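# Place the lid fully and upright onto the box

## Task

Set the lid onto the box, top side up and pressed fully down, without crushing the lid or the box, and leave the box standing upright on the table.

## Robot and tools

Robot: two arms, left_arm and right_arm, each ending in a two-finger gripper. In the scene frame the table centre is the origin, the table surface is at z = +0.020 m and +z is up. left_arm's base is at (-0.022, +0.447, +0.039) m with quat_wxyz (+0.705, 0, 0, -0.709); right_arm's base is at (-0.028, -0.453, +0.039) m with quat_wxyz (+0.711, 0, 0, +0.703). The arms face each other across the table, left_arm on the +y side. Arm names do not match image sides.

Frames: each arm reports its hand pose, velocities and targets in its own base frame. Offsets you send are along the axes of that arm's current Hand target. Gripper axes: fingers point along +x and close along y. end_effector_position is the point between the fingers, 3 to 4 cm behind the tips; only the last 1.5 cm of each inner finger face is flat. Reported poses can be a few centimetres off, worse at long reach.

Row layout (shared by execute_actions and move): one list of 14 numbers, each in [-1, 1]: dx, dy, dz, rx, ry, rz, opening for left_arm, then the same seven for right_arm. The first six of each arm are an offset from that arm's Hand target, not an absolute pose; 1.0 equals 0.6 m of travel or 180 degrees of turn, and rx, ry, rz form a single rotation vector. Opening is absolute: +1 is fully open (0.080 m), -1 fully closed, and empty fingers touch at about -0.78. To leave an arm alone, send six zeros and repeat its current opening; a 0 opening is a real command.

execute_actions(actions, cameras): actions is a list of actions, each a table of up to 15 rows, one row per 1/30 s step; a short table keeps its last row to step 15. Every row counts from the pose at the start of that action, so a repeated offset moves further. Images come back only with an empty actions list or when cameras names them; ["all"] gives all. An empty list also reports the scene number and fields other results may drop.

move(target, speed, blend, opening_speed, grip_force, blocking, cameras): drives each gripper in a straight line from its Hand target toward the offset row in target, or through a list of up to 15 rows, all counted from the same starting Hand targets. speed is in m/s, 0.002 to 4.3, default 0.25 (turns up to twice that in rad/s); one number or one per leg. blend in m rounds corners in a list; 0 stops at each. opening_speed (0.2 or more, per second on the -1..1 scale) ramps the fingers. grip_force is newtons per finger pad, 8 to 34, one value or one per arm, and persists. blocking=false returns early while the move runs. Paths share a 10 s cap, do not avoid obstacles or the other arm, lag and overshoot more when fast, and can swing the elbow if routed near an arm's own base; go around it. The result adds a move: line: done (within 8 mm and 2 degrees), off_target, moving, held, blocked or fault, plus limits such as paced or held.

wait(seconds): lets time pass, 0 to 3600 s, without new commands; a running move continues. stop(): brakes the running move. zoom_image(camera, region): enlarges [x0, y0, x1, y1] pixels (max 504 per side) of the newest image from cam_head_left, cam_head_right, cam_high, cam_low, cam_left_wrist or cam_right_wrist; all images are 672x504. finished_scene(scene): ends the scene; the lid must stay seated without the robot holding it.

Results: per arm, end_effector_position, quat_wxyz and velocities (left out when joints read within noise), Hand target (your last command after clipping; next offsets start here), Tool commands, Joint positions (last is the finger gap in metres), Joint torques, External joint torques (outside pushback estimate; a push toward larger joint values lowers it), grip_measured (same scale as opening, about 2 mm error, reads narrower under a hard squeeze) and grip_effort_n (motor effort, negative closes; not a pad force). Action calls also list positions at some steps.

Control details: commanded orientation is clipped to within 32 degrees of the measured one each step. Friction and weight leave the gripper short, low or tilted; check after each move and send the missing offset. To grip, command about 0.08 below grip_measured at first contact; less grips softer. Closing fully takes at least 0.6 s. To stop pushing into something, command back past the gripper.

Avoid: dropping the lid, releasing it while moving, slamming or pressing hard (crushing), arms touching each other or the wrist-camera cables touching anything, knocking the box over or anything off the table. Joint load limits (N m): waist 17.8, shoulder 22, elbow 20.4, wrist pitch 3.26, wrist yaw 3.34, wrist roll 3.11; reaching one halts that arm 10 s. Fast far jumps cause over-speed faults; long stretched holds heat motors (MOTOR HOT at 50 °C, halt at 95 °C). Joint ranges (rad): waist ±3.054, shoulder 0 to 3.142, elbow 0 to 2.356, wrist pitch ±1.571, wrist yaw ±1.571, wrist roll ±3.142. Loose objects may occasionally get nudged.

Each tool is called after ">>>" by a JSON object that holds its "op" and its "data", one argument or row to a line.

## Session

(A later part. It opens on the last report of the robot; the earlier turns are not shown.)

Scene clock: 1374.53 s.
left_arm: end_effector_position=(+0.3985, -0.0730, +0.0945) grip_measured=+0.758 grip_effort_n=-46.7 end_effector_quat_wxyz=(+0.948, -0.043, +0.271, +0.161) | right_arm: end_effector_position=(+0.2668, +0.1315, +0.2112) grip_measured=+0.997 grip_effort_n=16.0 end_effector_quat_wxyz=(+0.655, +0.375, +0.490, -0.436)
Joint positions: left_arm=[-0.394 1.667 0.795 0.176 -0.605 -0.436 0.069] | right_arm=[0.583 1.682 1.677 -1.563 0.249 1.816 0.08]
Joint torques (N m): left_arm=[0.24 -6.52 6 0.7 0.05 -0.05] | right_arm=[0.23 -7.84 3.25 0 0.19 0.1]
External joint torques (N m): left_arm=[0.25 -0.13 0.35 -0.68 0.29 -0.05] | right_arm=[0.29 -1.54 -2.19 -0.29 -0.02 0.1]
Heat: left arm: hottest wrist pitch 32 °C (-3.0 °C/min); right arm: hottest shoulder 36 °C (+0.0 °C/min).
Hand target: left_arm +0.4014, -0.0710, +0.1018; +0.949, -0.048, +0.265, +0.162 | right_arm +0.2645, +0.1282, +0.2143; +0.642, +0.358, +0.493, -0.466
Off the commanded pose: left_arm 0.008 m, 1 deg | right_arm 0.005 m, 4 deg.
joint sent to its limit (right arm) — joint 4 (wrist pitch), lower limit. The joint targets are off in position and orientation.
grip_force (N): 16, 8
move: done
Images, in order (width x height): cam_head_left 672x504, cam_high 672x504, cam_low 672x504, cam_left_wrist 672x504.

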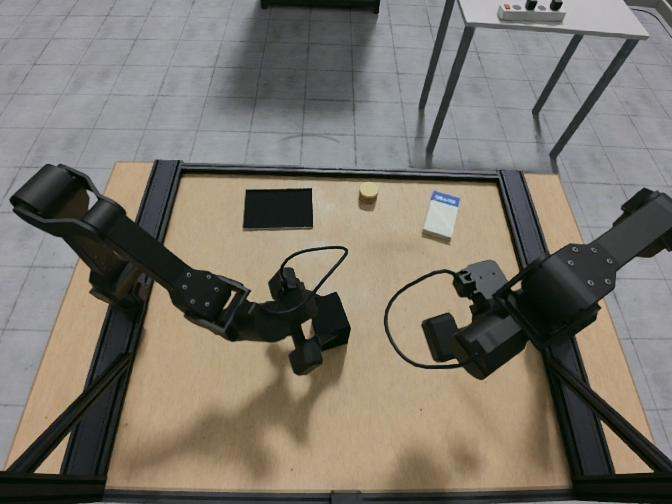

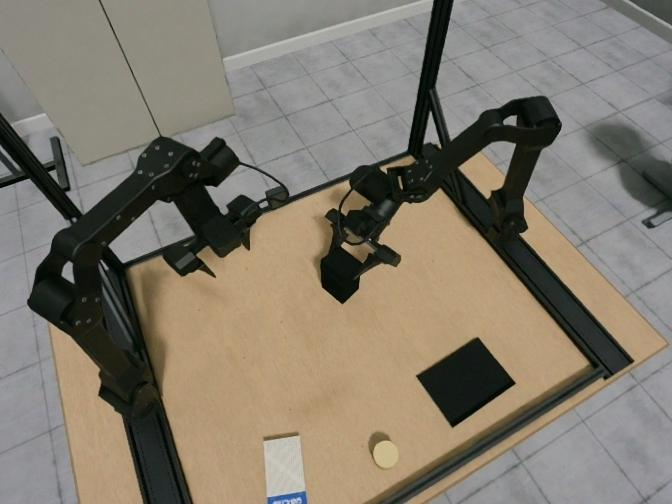

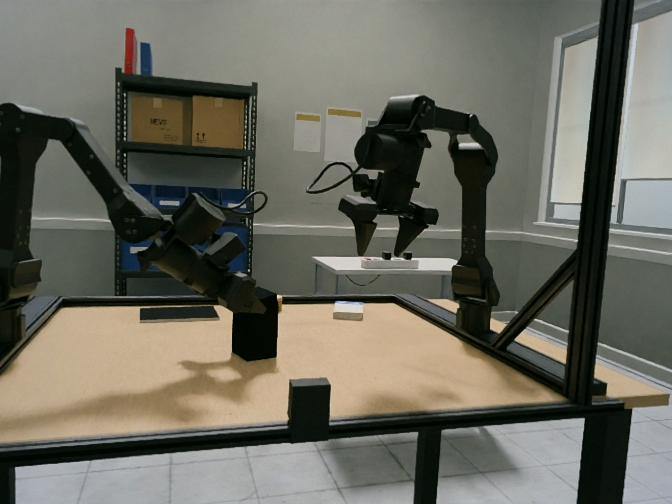

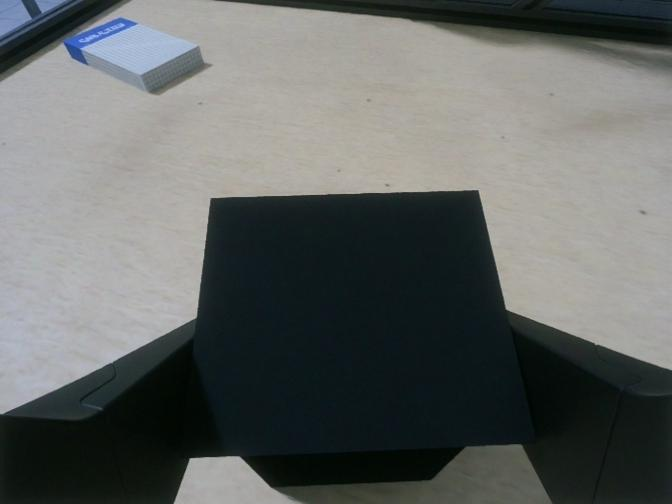

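>>> {"op": "move", "data": {
  "target": [
    [0,0,0.003,0,0,0,1,0,0,0,0,0,0,1],
    [-0.2,0,0.003,0,0,0,1,0,0,0,0,0,0,1]
  ],
  "cameras": ["cam_head_left","cam_low","cam_high","cam_left_wrist"],
  "speed": 0.12,
  "opening_speed": 0.5,
  "grip_force": 8
}}

>>> {"op": "zoom_image", "data": {
  "camera": "cam_low",
  "region": [220, 270, 300, 370]
}}

>>> {"op": "zoom_image", "data": {
  "camera": "cam_high",
  "region": [310, 240, 370, 310]
}}

>>> {"op": "zoom_image", "data": {
  "camera": "cam_head_left",
  "region": [290, 280, 380, 360]
}}

Scene clock: 1397.90 s.
left_arm: end_effector_position=(+0.3026, -0.1037, +0.1517) grip_measured=+0.997 grip_effort_n=14.7 end_effector_quat_wxyz=(+0.945, -0.032, +0.282, +0.160) | right_arm: end_effector_position=(+0.2668, +0.1315, +0.2112) grip_measured=+0.997 grip_effort_n=16.0 end_effector_quat_wxyz=(+0.655, +0.375, +0.490, -0.436)
Joint positions: left_arm=[-0.673 1.305 0.775 -0.361 -0.796 -0.688 0.08] | right_arm=[0.583 1.682 1.677 -1.563 0.249 1.816 0.08]
Joint torques (N m): left_arm=[-0.02 -5.08 7.78 0.93 -0.59 -0.12] | right_arm=[0.17 -7.79 3.33 0 0.22 0.11]
External joint torques (N m): left_arm=[-0.04 -0.89 1.64 -0.2 -0.23 -0.12] | right_arm=[0.18 -1.49 -2.12 -0.29 0 0.11]
Heat: left arm: hottest wrist pitch 32 °C (-2.0 °C/min); right arm: hottest shoulder 36 °C (+0.0 °C/min).
Hand target: left_arm +0.3054, -0.1046, +0.1656; +0.949, -0.048, +0.265, +0.162 | right_arm +0.2645, +0.1282, +0.2143; +0.642, +0.358, +0.493, -0.466
Off the commanded pose: left_arm 0.014 m, 3 deg | right_arm 0.005 m, 4 deg.
joint sent to its limit (right arm) — joint 4 (wrist pitch), lower limit. The joint targets are off in position and orientation.
grip_force (N): 8, 8
move: off_target (left_arm)
Images, in order (width x height): cam_head_left 672x504, cam_high 672x504, cam_low 672x504, cam_left_wrist 672x504.

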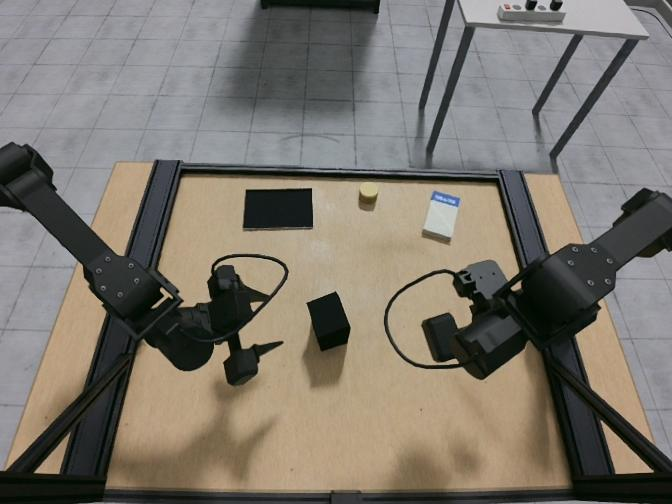

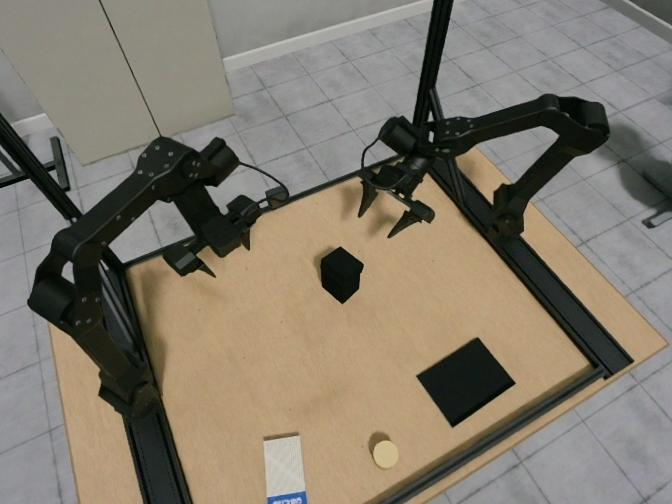

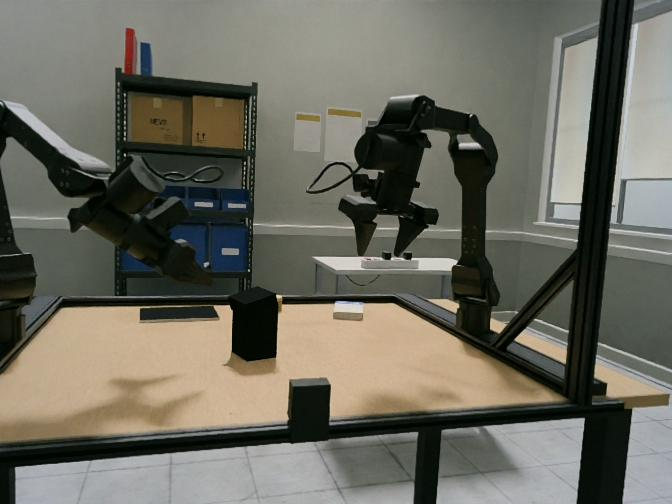

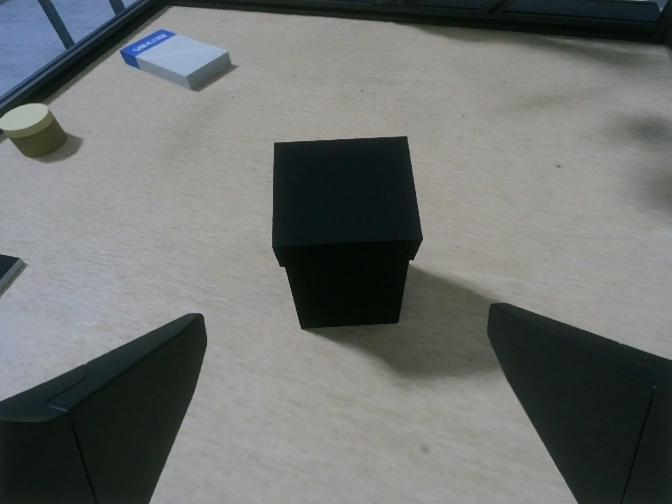

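Scaled by 5.040 from the camera's image (finer frame: 960x720).

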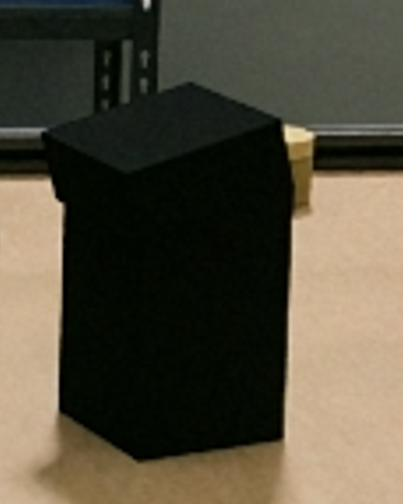

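Scaled by 7.200 from the camera's image (finer frame: 960x720).

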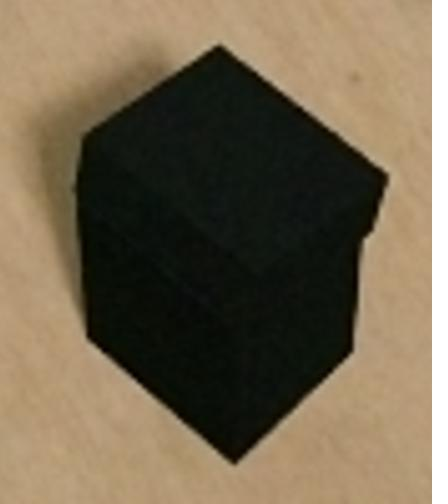

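Scaled by 5.600 from the camera's image (finer frame: 960x720).

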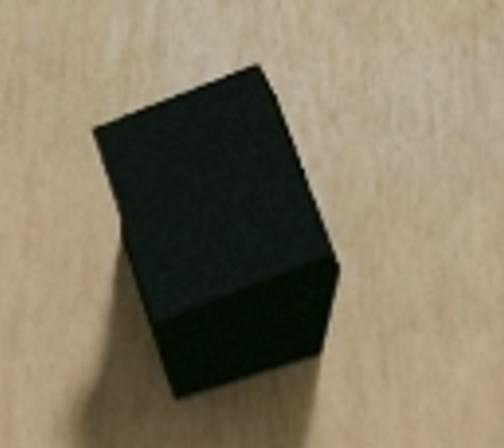

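>>> {"op": "move", "data": {
  "target": [0.2065,-0.0023,0.0962,0,0.244,0,-0.8,0,0,0,0,0,0,1],
  "cameras": ["cam_head_left","cam_low","cam_high","cam_left_wrist"]
}}

>>> {"op": "zoom_image", "data": {
  "camera": "cam_low",
  "region": [220, 240, 320, 370]
}}

>>> {"op": "zoom_image", "data": {
  "camera": "cam_head_left",
  "region": [290, 260, 400, 370]
}}

Scene clock: 1424.13 s.
left_arm: end_effector_position=(+0.4288, -0.0623, +0.1450) grip_measured=-0.775 grip_effort_n=-13.7 end_effector_quat_wxyz=(+0.775, -0.104, +0.608, +0.135) | right_arm: end_effector_position=(+0.2668, +0.1315, +0.2112) grip_measured=+0.997 grip_effort_n=16.0 end_effector_quat_wxyz=(+0.655, +0.375, +0.490, -0.436)
Joint positions: left_arm=[-0.187 2.028 1.855 -1.191 -0.123 -0.516 0] | right_arm=[0.583 1.682 1.677 -1.563 0.249 1.816 0.08]
Joint torques (N m): left_arm=[0.06 -7.56 7.56 0.46 0.07 0.14] | right_arm=[0.14 -7.86 3.36 0.01 0.19 0.11]
External joint torques (N m): left_arm=[0.04 1.56 1.71 -0.19 0.18 0.14] | right_arm=[0.14 -1.54 -2.11 -0.28 -0.02 0.11]
Heat: left arm: hottest shoulder 31 °C (+3.0 °C/min); right arm: hottest shoulder 36 °C (+0.0 °C/min).
Hand target: left_arm +0.4340, -0.0606, +0.1507; +0.781, -0.105, +0.601, +0.133 | right_arm +0.2645, +0.1282, +0.2143; +0.642, +0.358, +0.493, -0.466
Off the commanded pose: left_arm 0.008 m, 1 deg | right_arm 0.005 m, 4 deg.
joint sent to its limit (right arm) — joint 4 (wrist pitch), lower limit. The joint targets are off in position and orientation.
grip_force (N): 8, 8
move: done
Images, in order (width x height): cam_head_left 672x504, cam_high 672x504, cam_low 672x504, cam_left_wrist 672x504.

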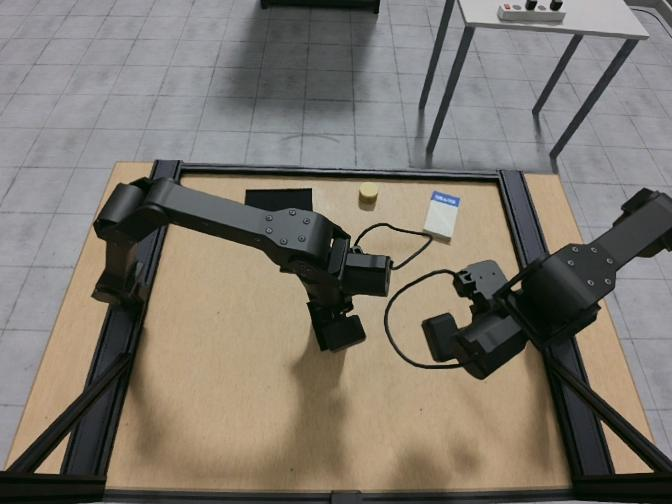

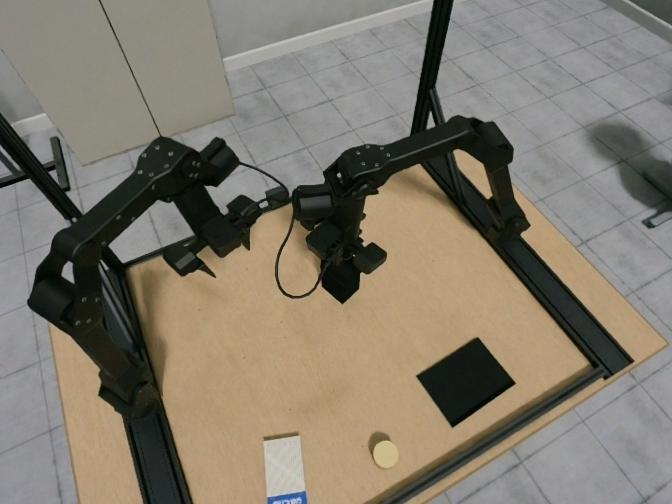

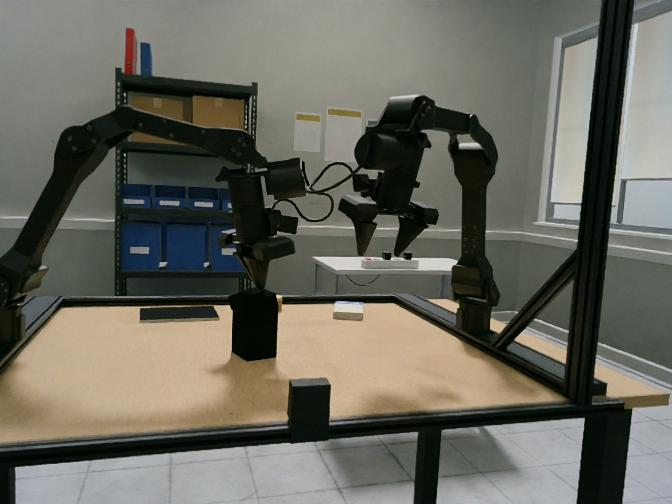

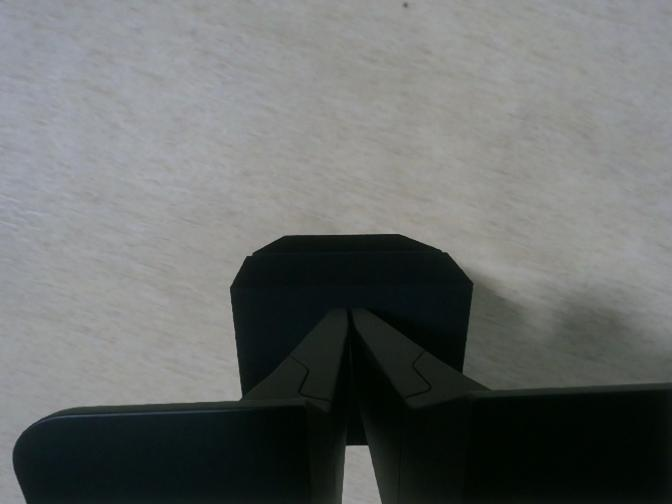

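Scaled by 3.877 from the camera's image (finer frame: 960x720).

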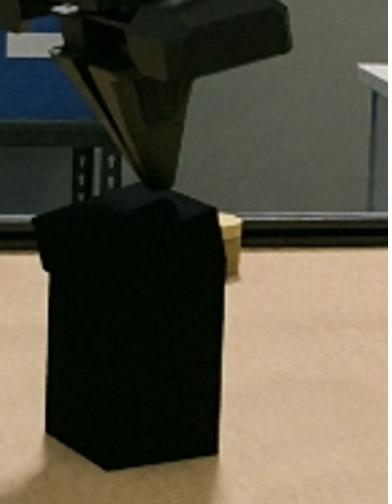

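Scaled by 4.582 from the camera's image (finer frame: 960x720).

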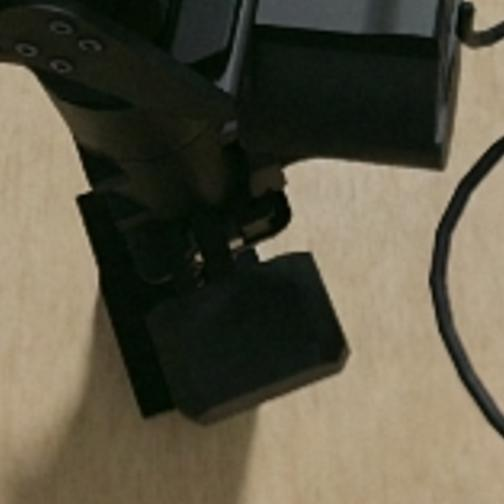

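>>> {"op": "move", "data": {
  "target": [0.029,0,-0.0077,0,0,0,-0.8,0,0,0,0,0,0,1],
  "cameras": ["cam_low","cam_high","cam_left_wrist"],
  "speed": 0.04
}}

>>> {"op": "zoom_image", "data": {
  "camera": "cam_low",
  "region": [220, 270, 300, 370]
}}

>>> {"op": "zoom_image", "data": {
  "camera": "cam_high",
  "region": [310, 240, 370, 310]
}}

Scene clock: 1440.60 s.
left_arm: end_effector_position=(+0.4348, -0.0628, +0.1366) grip_measured=-0.775 grip_effort_n=-12.8 end_effector_quat_wxyz=(+0.783, -0.108, +0.598, +0.133) | right_arm: end_effector_position=(+0.2668, +0.1315, +0.2112) grip_measured=+0.997 grip_effort_n=16.0 end_effector_quat_wxyz=(+0.655, +0.375, +0.490, -0.436)
Joint positions: left_arm=[-0.185 2.028 1.817 -1.126 -0.123 -0.516 0] | right_arm=[0.583 1.682 1.677 -1.563 0.249 1.816 0.08]
Joint torques (N m): left_arm=[0.01 -8.03 3.25 1.06 0.08 0.14] | right_arm=[0.24 -7.76 3.28 0.01 0.19 0.1]
External joint torques (N m): left_arm=[-0.06 1.21 -2.69 0.36 0.19 0.13] | right_arm=[0.33 -1.39 -2.2 -0.27 -0.04 0.11]
Heat: left arm: hottest shoulder 34 °C (+5.0 °C/min); right arm: hottest shoulder 36 °C (+0.0 °C/min).
Hand target: left_arm +0.4340, -0.0607, +0.1327; +0.781, -0.105, +0.601, +0.133 | right_arm +0.2645, +0.1282, +0.2143; +0.642, +0.358, +0.493, -0.466
Off the commanded pose: left_arm 0.004 m, 0 deg | right_arm 0.005 m, 4 deg.
joint sent to its limit (right arm) — joint 4 (wrist pitch), lower limit. The joint targets are off in position and orientation.
grip_force (N): 8, 8
move: done
Images, in order (width x height): cam_high 672x504, cam_low 672x504, cam_left_wrist 672x504.

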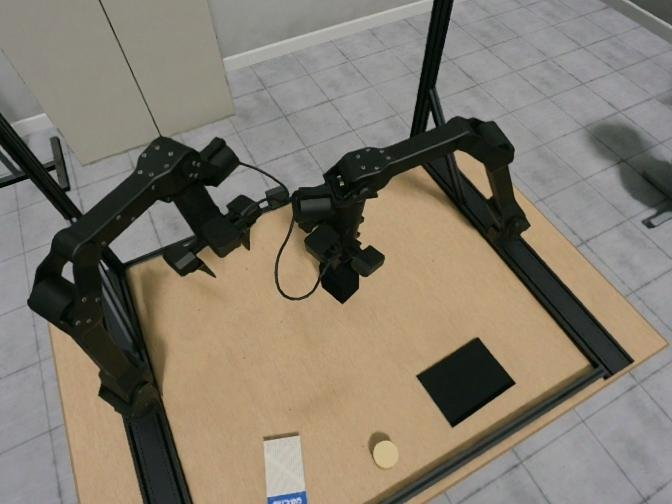

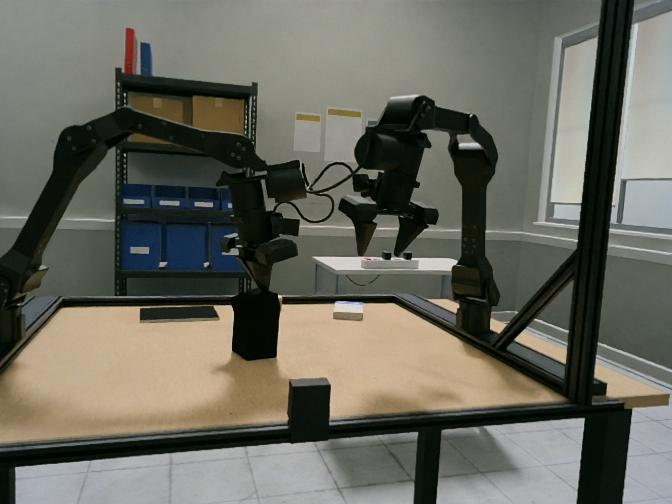

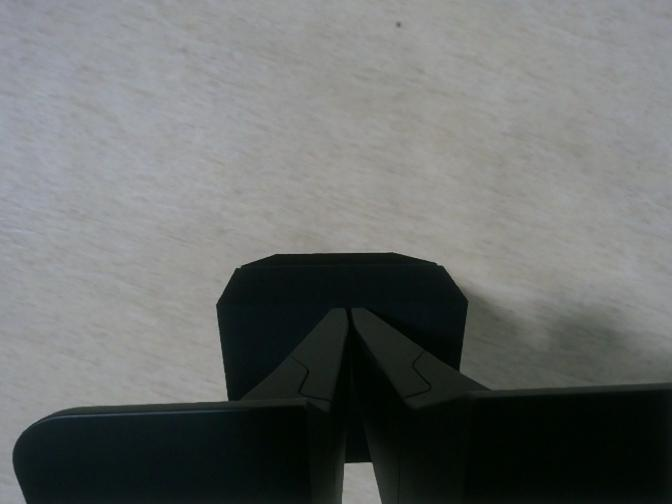

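Scaled by 5.040 from the camera's image (finer frame: 960x720).

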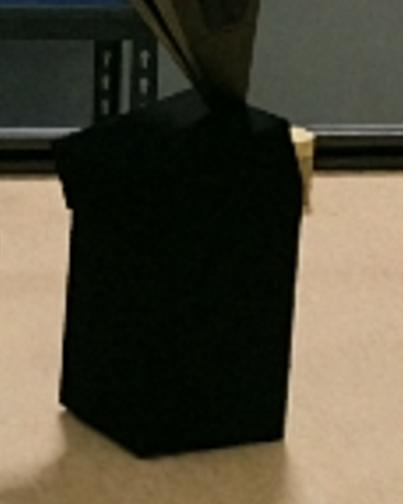

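Scaled by 7.200 from the camera's image (finer frame: 960x720).

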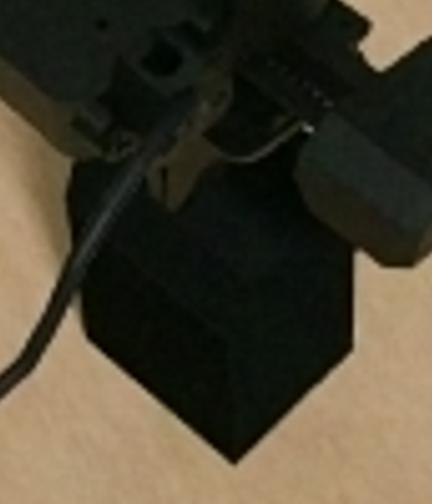

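>>> {"op": "move", "data": {
  "target": [
    [-0.014,0,0.004,0,0,0,-0.8,0,0,0,0,0,0,1],
    [-0.0175,0,-0.011,0,0,0,-0.8,0,0,0,0,0,0,1],
    [0.006,0,-0.018,0,0,0,-0.8,0,0,0,0,0,0,1]
  ],
  "cameras": ["cam_low","cam_high","cam_left_wrist"],
  "speed": 0.04
}}

>>> {"op": "zoom_image", "data": {
  "camera": "cam_low",
  "region": [220, 270, 300, 370]
}}

Scene clock: 1455.17 s.
left_arm: end_effector_position=(+0.4266, -0.0652, +0.1330) grip_measured=-0.775 grip_effort_n=-13.3 end_effector_quat_wxyz=(+0.786, -0.102, +0.596, +0.131) | right_arm: end_effector_position=(+0.2668, +0.1315, +0.2112) grip_measured=+0.997 grip_effort_n=16.0 end_effector_quat_wxyz=(+0.655, +0.375, +0.490, -0.436)
Joint positions: left_arm=[-0.198 1.991 1.748 -1.09 -0.132 -0.516 0] | right_arm=[0.583 1.682 1.677 -1.563 0.249 1.816 0.08]
Joint torques (N m): left_arm=[-0.18 -7.38 2.86 1.12 -0.05 -0.1] | right_arm=[0.26 -7.94 3.34 0.01 0.21 0.12]
External joint torques (N m): left_arm=[-0.2 1.63 -3.13 0.4 0.06 -0.1] | right_arm=[0.29 -1.63 -2.12 -0.28 -0.02 0.13]
Heat: left arm: hottest shoulder 36 °C (+7.1 °C/min); right arm: hottest shoulder 36 °C (+0.0 °C/min).
Hand target: left_arm +0.4251, -0.0639, +0.1264; +0.781, -0.105, +0.601, +0.133 | right_arm +0.2645, +0.1282, +0.2143; +0.642, +0.358, +0.493, -0.466
Off the commanded pose: left_arm 0.007 m, 1 deg | right_arm 0.005 m, 4 deg.
joint sent to its limit (right arm) — joint 4 (wrist pitch), lower limit. The joint targets are off in position and orientation.
grip_force (N): 8, 8
move: done
Images, in order (width x height): cam_high 672x504, cam_low 672x504, cam_left_wrist 672x504.

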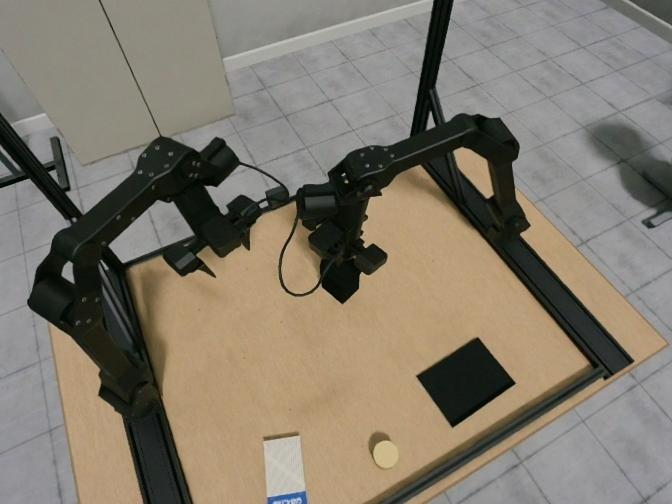

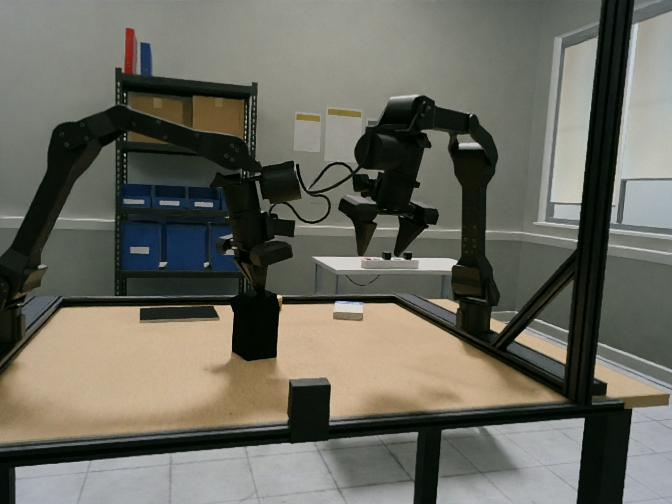

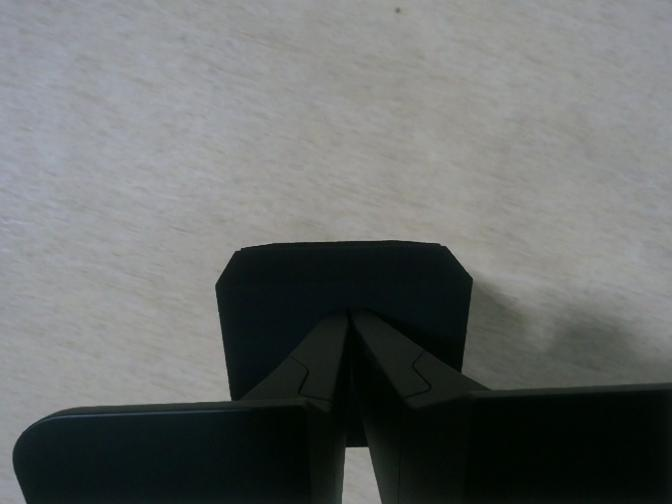

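Scaled by 5.040 from the camera's image (finer frame: 960x720).

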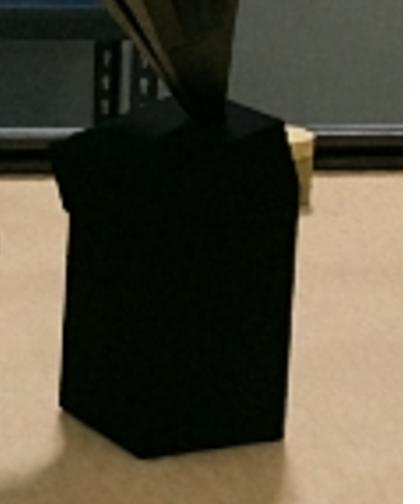

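>>> {"op": "move", "data": {
  "target": [
    [0.016,0,-0.005,0,0,0,-0.8,0,0,0,0,0,0,1]
  ],
  "cameras": ["cam_low","cam_high","cam_left_wrist"],
  "speed": 0.04
}}

>>> {"op": "zoom_image", "data": {
  "camera": "cam_low",
  "region": [220, 270, 300, 370]
}}

>>> {"op": "zoom_image", "data": {
  "camera": "cam_left_wrist",
  "region": [180, 200, 500, 400]
}}

Scene clock: 1463.43 s.
left_arm: end_effector_position=(+0.4279, -0.0641, +0.1312) grip_measured=-0.775 grip_effort_n=-12.8 end_effector_quat_wxyz=(+0.792, -0.107, +0.587, +0.129) | right_arm: end_effector_position=(+0.2668, +0.1315, +0.2112) grip_measured=+0.997 grip_effort_n=16.0 end_effector_quat_wxyz=(+0.655, +0.375, +0.490, -0.436)
Joint positions: left_arm=[-0.195 1.976 1.714 -1.048 -0.132 -0.516 0] | right_arm=[0.583 1.682 1.677 -1.563 0.249 1.816 0.08]
Joint torques (N m): left_arm=[-0.21 -5.65 2.18 1.06 -0.05 -0.1] | right_arm=[0.23 -7.78 3.36 0 0.19 0.11]
External joint torques (N m): left_arm=[-0.27 3.33 -3.84 0.31 0.07 -0.1] | right_arm=[0.24 -1.52 -2.07 -0.29 -0.03 0.11]
Heat: left arm: hottest shoulder 35 °C (+5.0 °C/min); right arm: hottest shoulder 36 °C (+0.0 °C/min).
Hand target: left_arm +0.4247, -0.0641, +0.1164; +0.781, -0.105, +0.601, +0.133 | right_arm +0.2645, +0.1282, +0.2143; +0.642, +0.358, +0.493, -0.466
Off the commanded pose: left_arm 0.015 m, 2 deg | right_arm 0.005 m, 4 deg.
joint sent to its limit (right arm) — joint 4 (wrist pitch), lower limit. The joint targets are off in position and orientation.
grip_force (N): 8, 8
move: off_target (left_arm)
Images, in order (width x height): cam_high 672x504, cam_low 672x504, cam_left_wrist 672x504.

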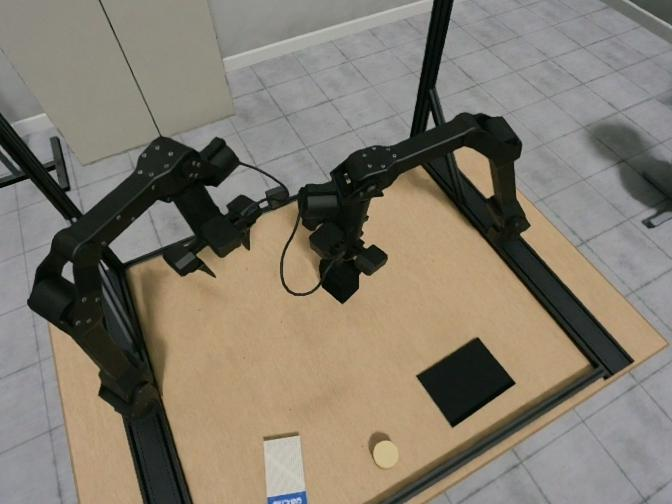

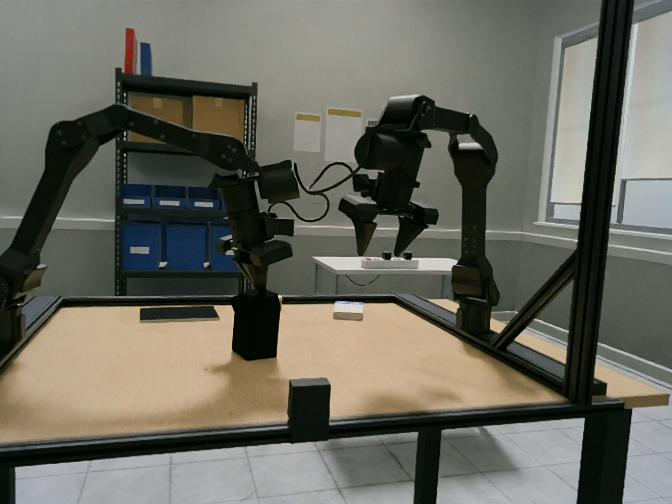

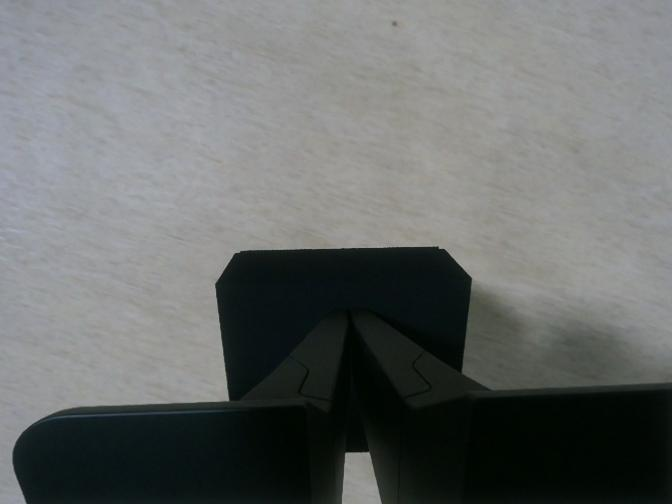

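Scaled by 5.040 from the camera's image (finer frame: 960x720).

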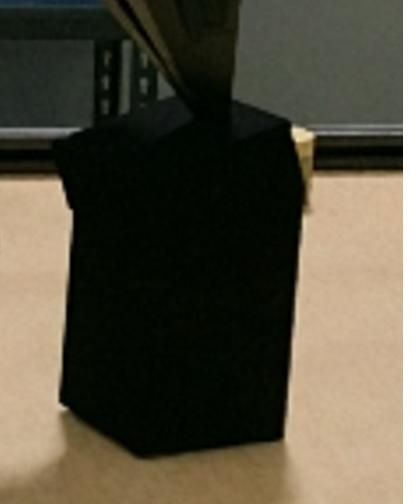

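Scaled by 1.575 from the camera's image (finer frame: 960x720).

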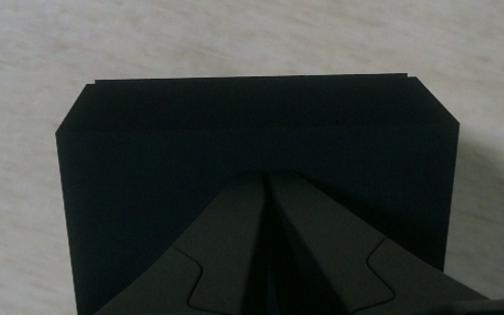

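>>> {"op": "move", "data": {
  "target": [
    [-0.0725,0,0.0192,0,0,0,-0.8,0,0,0,0,0,0,1],
    [-0.0812,0.0045,-0.1773,0,-0.356,0,1,0,0,0,0,0,0,1]
  ],
  "cameras": ["all"],
  "speed": 0.2
}}

>>> {"op": "zoom_image", "data": {
  "camera": "cam_low",
  "region": [220, 270, 300, 370]
}}

>>> {"op": "zoom_image", "data": {
  "camera": "cam_high",
  "region": [310, 240, 370, 310]
}}

>>> {"op": "zoom_image", "data": {
  "camera": "cam_left_wrist",
  "region": [200, 120, 500, 400]
}}

Scene clock: 1514.93 s.
left_arm: end_effector_position=(+0.3153, -0.1029, +0.1348) grip_measured=+0.997 grip_effort_n=16.0 end_effector_quat_wxyz=(+0.982, -0.020, +0.099, +0.161) | right_arm: end_effector_position=(+0.2668, +0.1315, +0.2112) grip_measured=+0.997 grip_effort_n=15.6 end_effector_quat_wxyz=(+0.655, +0.375, +0.490, -0.436)
Joint positions: left_arm=[-0.707 1.443 0.436 0.625 -0.999 -0.332 0.08] | right_arm=[0.583 1.682 1.677 -1.563 0.249 1.816 0.08]
Joint torques (N m): left_arm=[-0.22 -3.19 3.63 2.21 -0.41 0.16] | right_arm=[0.21 -7.93 3.3 0.02 0.22 0.11]
External joint torques (N m): left_arm=[-0.24 1.03 -1.52 0.86 -0.21 0.16] | right_arm=[0.2 -1.61 -2.15 -0.26 0 0.11]
Heat: left arm: hottest shoulder 33 °C (-3.0 °C/min); right arm: hottest shoulder 36 °C (+0.0 °C/min).
Hand target: left_arm +0.3150, -0.0999, +0.1362; +0.981, -0.019, +0.095, +0.168 | right_arm +0.2645, +0.1282, +0.2143; +0.642, +0.358, +0.493, -0.466
Off the commanded pose: left_arm 0.003 m, 1 deg | right_arm 0.005 m, 4 deg.
joint sent to its limit (right arm) — joint 4 (wrist pitch), lower limit. The joint targets are off in position and orientation.
grip_force (N): 8, 8
move: done

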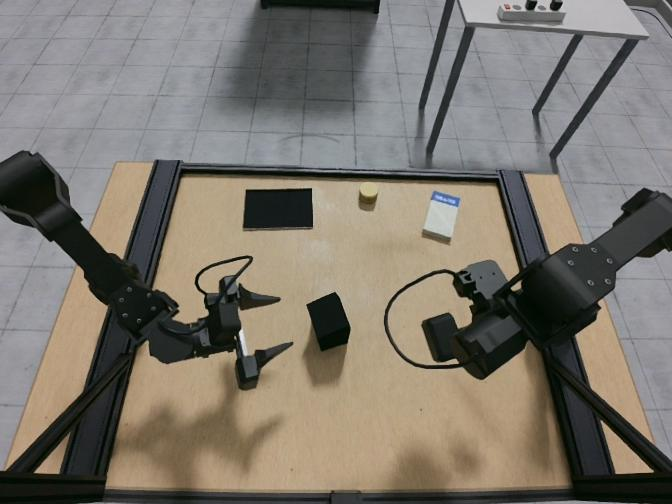

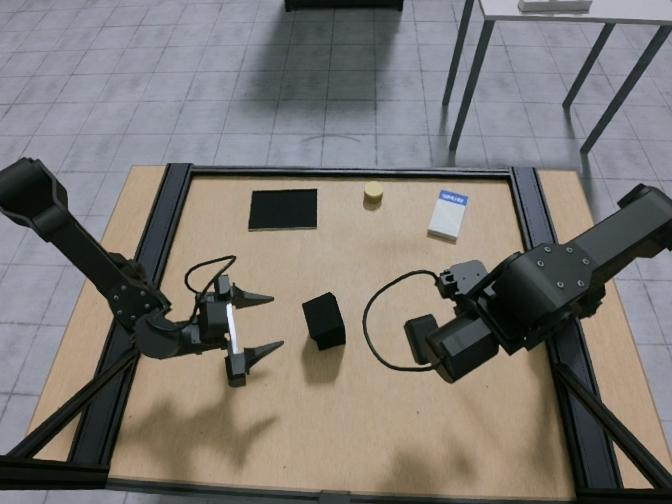

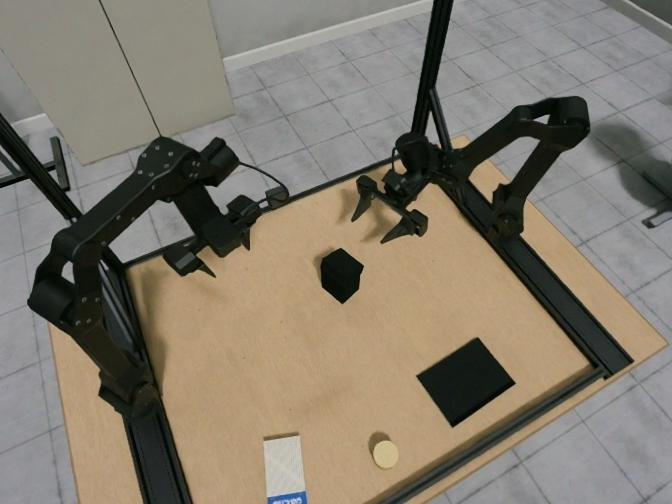

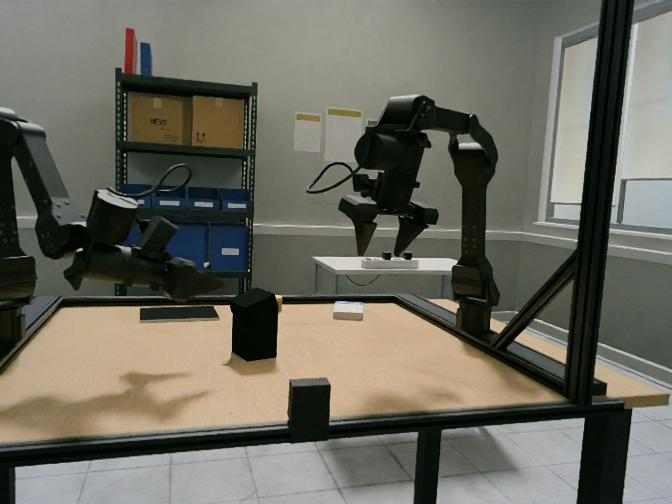

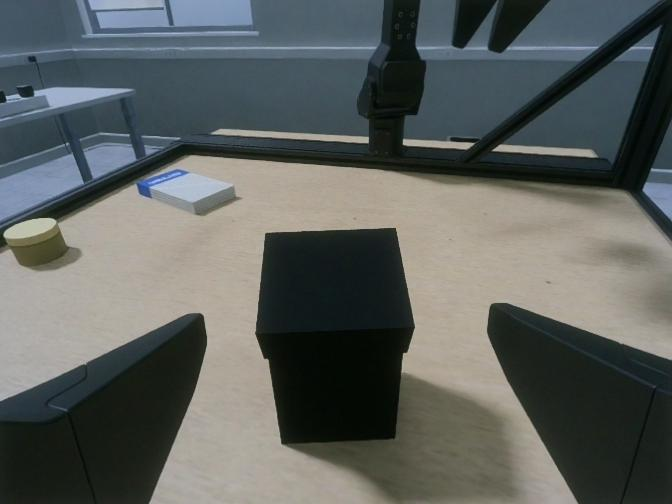

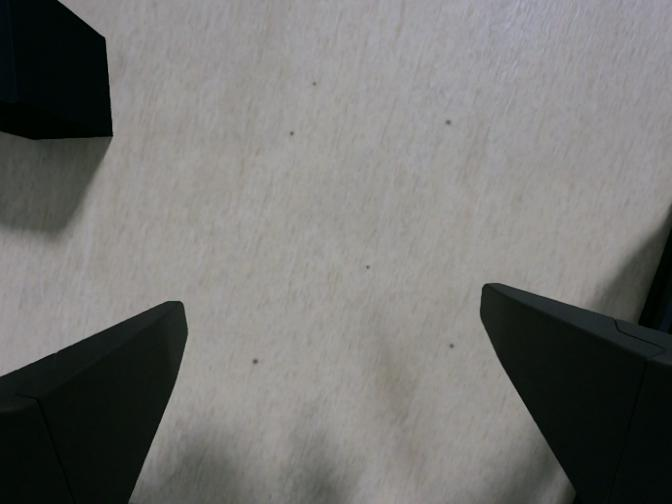

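Scaled by 5.040 from the camera's image (finer frame: 960x720).

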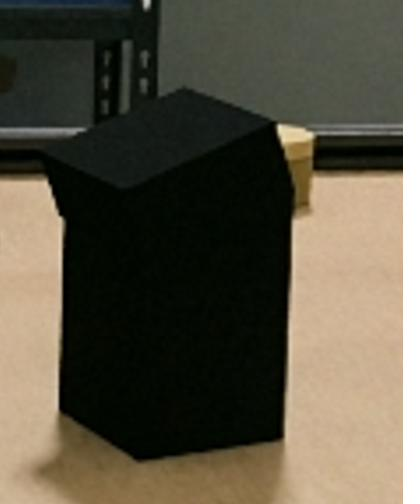

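Scaled by 7.200 from the camera's image (finer frame: 960x720).

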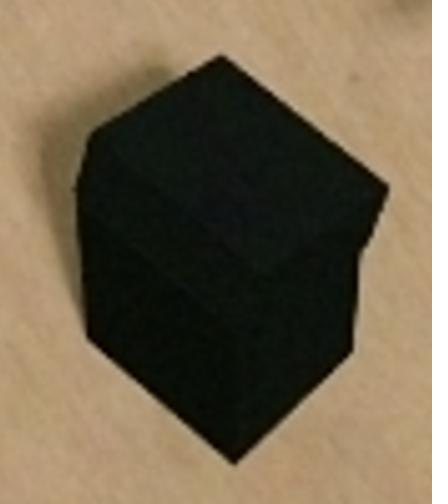

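Scaled by 1.680 from the camera's image (finer frame: 960x720).

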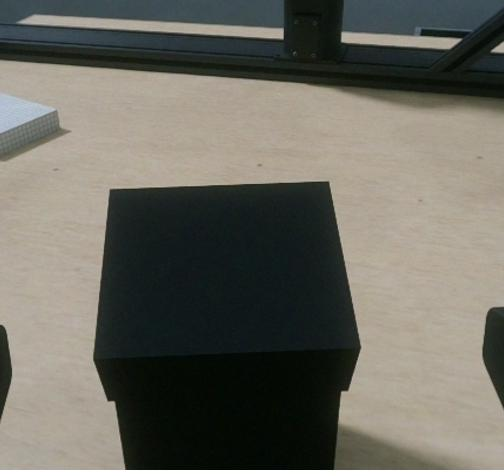

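>>> {"op": "move", "data": {
  "target": [
    [0.1377,0.0023,0.0272,-0.0016,0,0.0082,1,0,0,0,0,0,0,1],
    [0.147,0.0033,-0.022,-0.0016,0,0.0082,1,0,0,0,0,0,0,1]
  ],
  "cameras": ["cam_head_left","cam_low","cam_high","cam_left_wrist"],
  "speed": 0.15
}}

>>> {"op": "zoom_image", "data": {
  "camera": "cam_low",
  "region": [200, 260, 300, 370]
}}

>>> {"op": "zoom_image", "data": {
  "camera": "cam_high",
  "region": [310, 230, 380, 310]
}}

Scene clock: 1553.43 s.
left_arm: end_effector_position=(+0.3931, -0.0729, +0.1049) grip_measured=+0.997 grip_effort_n=15.6 end_effector_quat_wxyz=(+0.979, -0.020, +0.098, +0.179) | right_arm: end_effector_position=(+0.2668, +0.1315, +0.2112) grip_measured=+0.997 grip_effort_n=16.5 end_effector_quat_wxyz=(+0.655, +0.375, +0.490, -0.436)
Joint positions: left_arm=[-0.455 1.782 0.578 0.915 -0.795 -0.214 0.08] | right_arm=[0.583 1.682 1.677 -1.563 0.249 1.816 0.08]
Joint torques (N m): left_arm=[0.2 -4.81 3.22 2.38 0.06 0.16] | right_arm=[0.12 -7.82 3.3 -0.01 0.22 0.11]
External joint torques (N m): left_arm=[0.19 1.24 -1.27 0.92 0.19 0.16] | right_arm=[0.14 -1.56 -2.13 -0.3 0 0.12]
Heat: left arm: hottest wrist pitch 38 °C (+7.1 °C/min); right arm: hottest shoulder 36 °C (+0.0 °C/min).
Hand target: left_arm +0.3936, -0.0702, +0.1063; +0.979, -0.020, +0.094, +0.181 | right_arm +0.2645, +0.1282, +0.2143; +0.642, +0.358, +0.493, -0.466
Off the commanded pose: left_arm 0.003 m, 1 deg | right_arm 0.005 m, 4 deg.
joint sent to its limit (right arm) — joint 4 (wrist pitch), lower limit. The joint targets are off in position and orientation.
grip_force (N): 8, 8
move: done
Images, in order (width x height): cam_head_left 672x504, cam_high 672x504, cam_low 672x504, cam_left_wrist 672x504.

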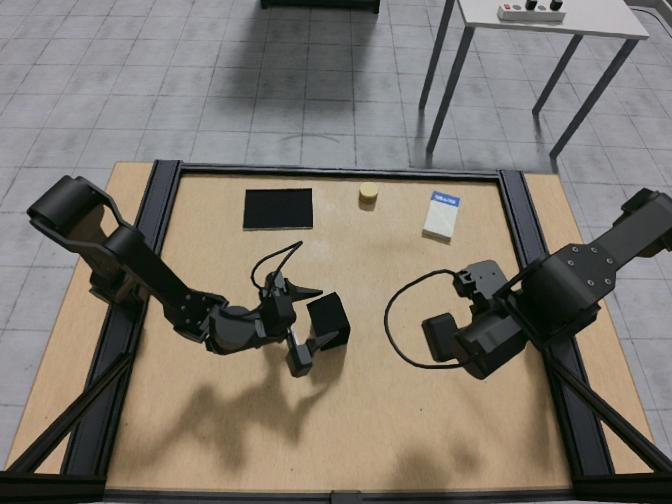

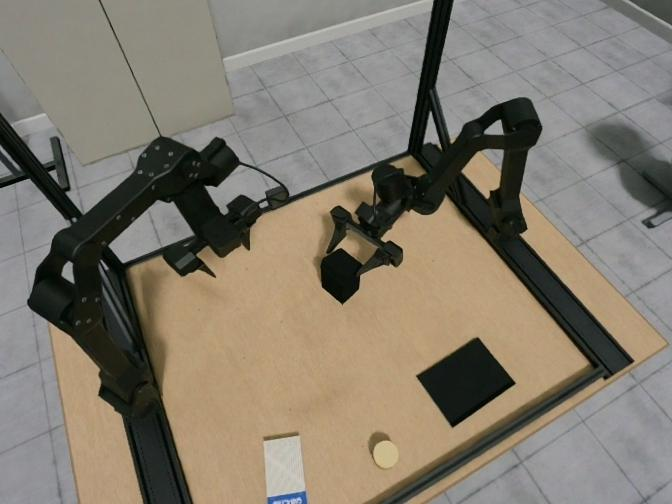

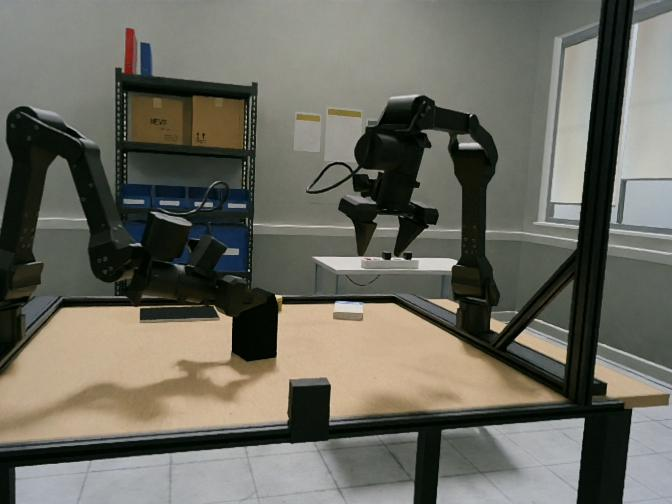

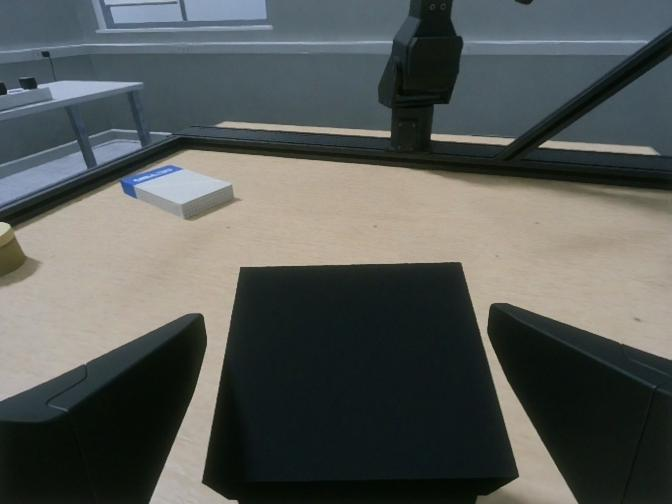

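Scaled by 4.582 from the camera's image (finer frame: 960x720).

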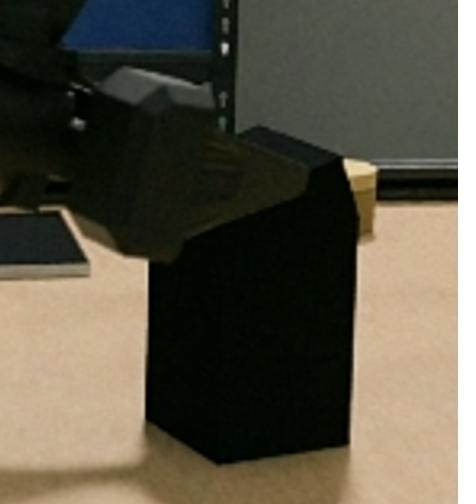

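Scaled by 6.300 from the camera's image (finer frame: 960x720).

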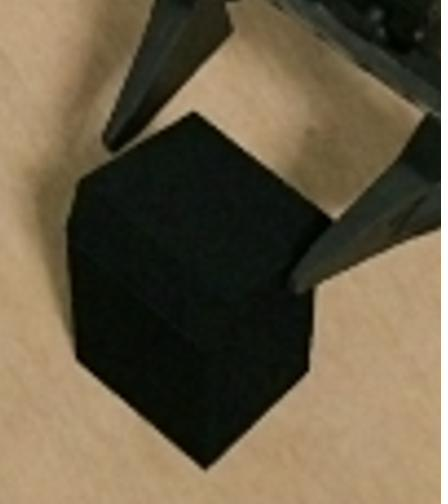

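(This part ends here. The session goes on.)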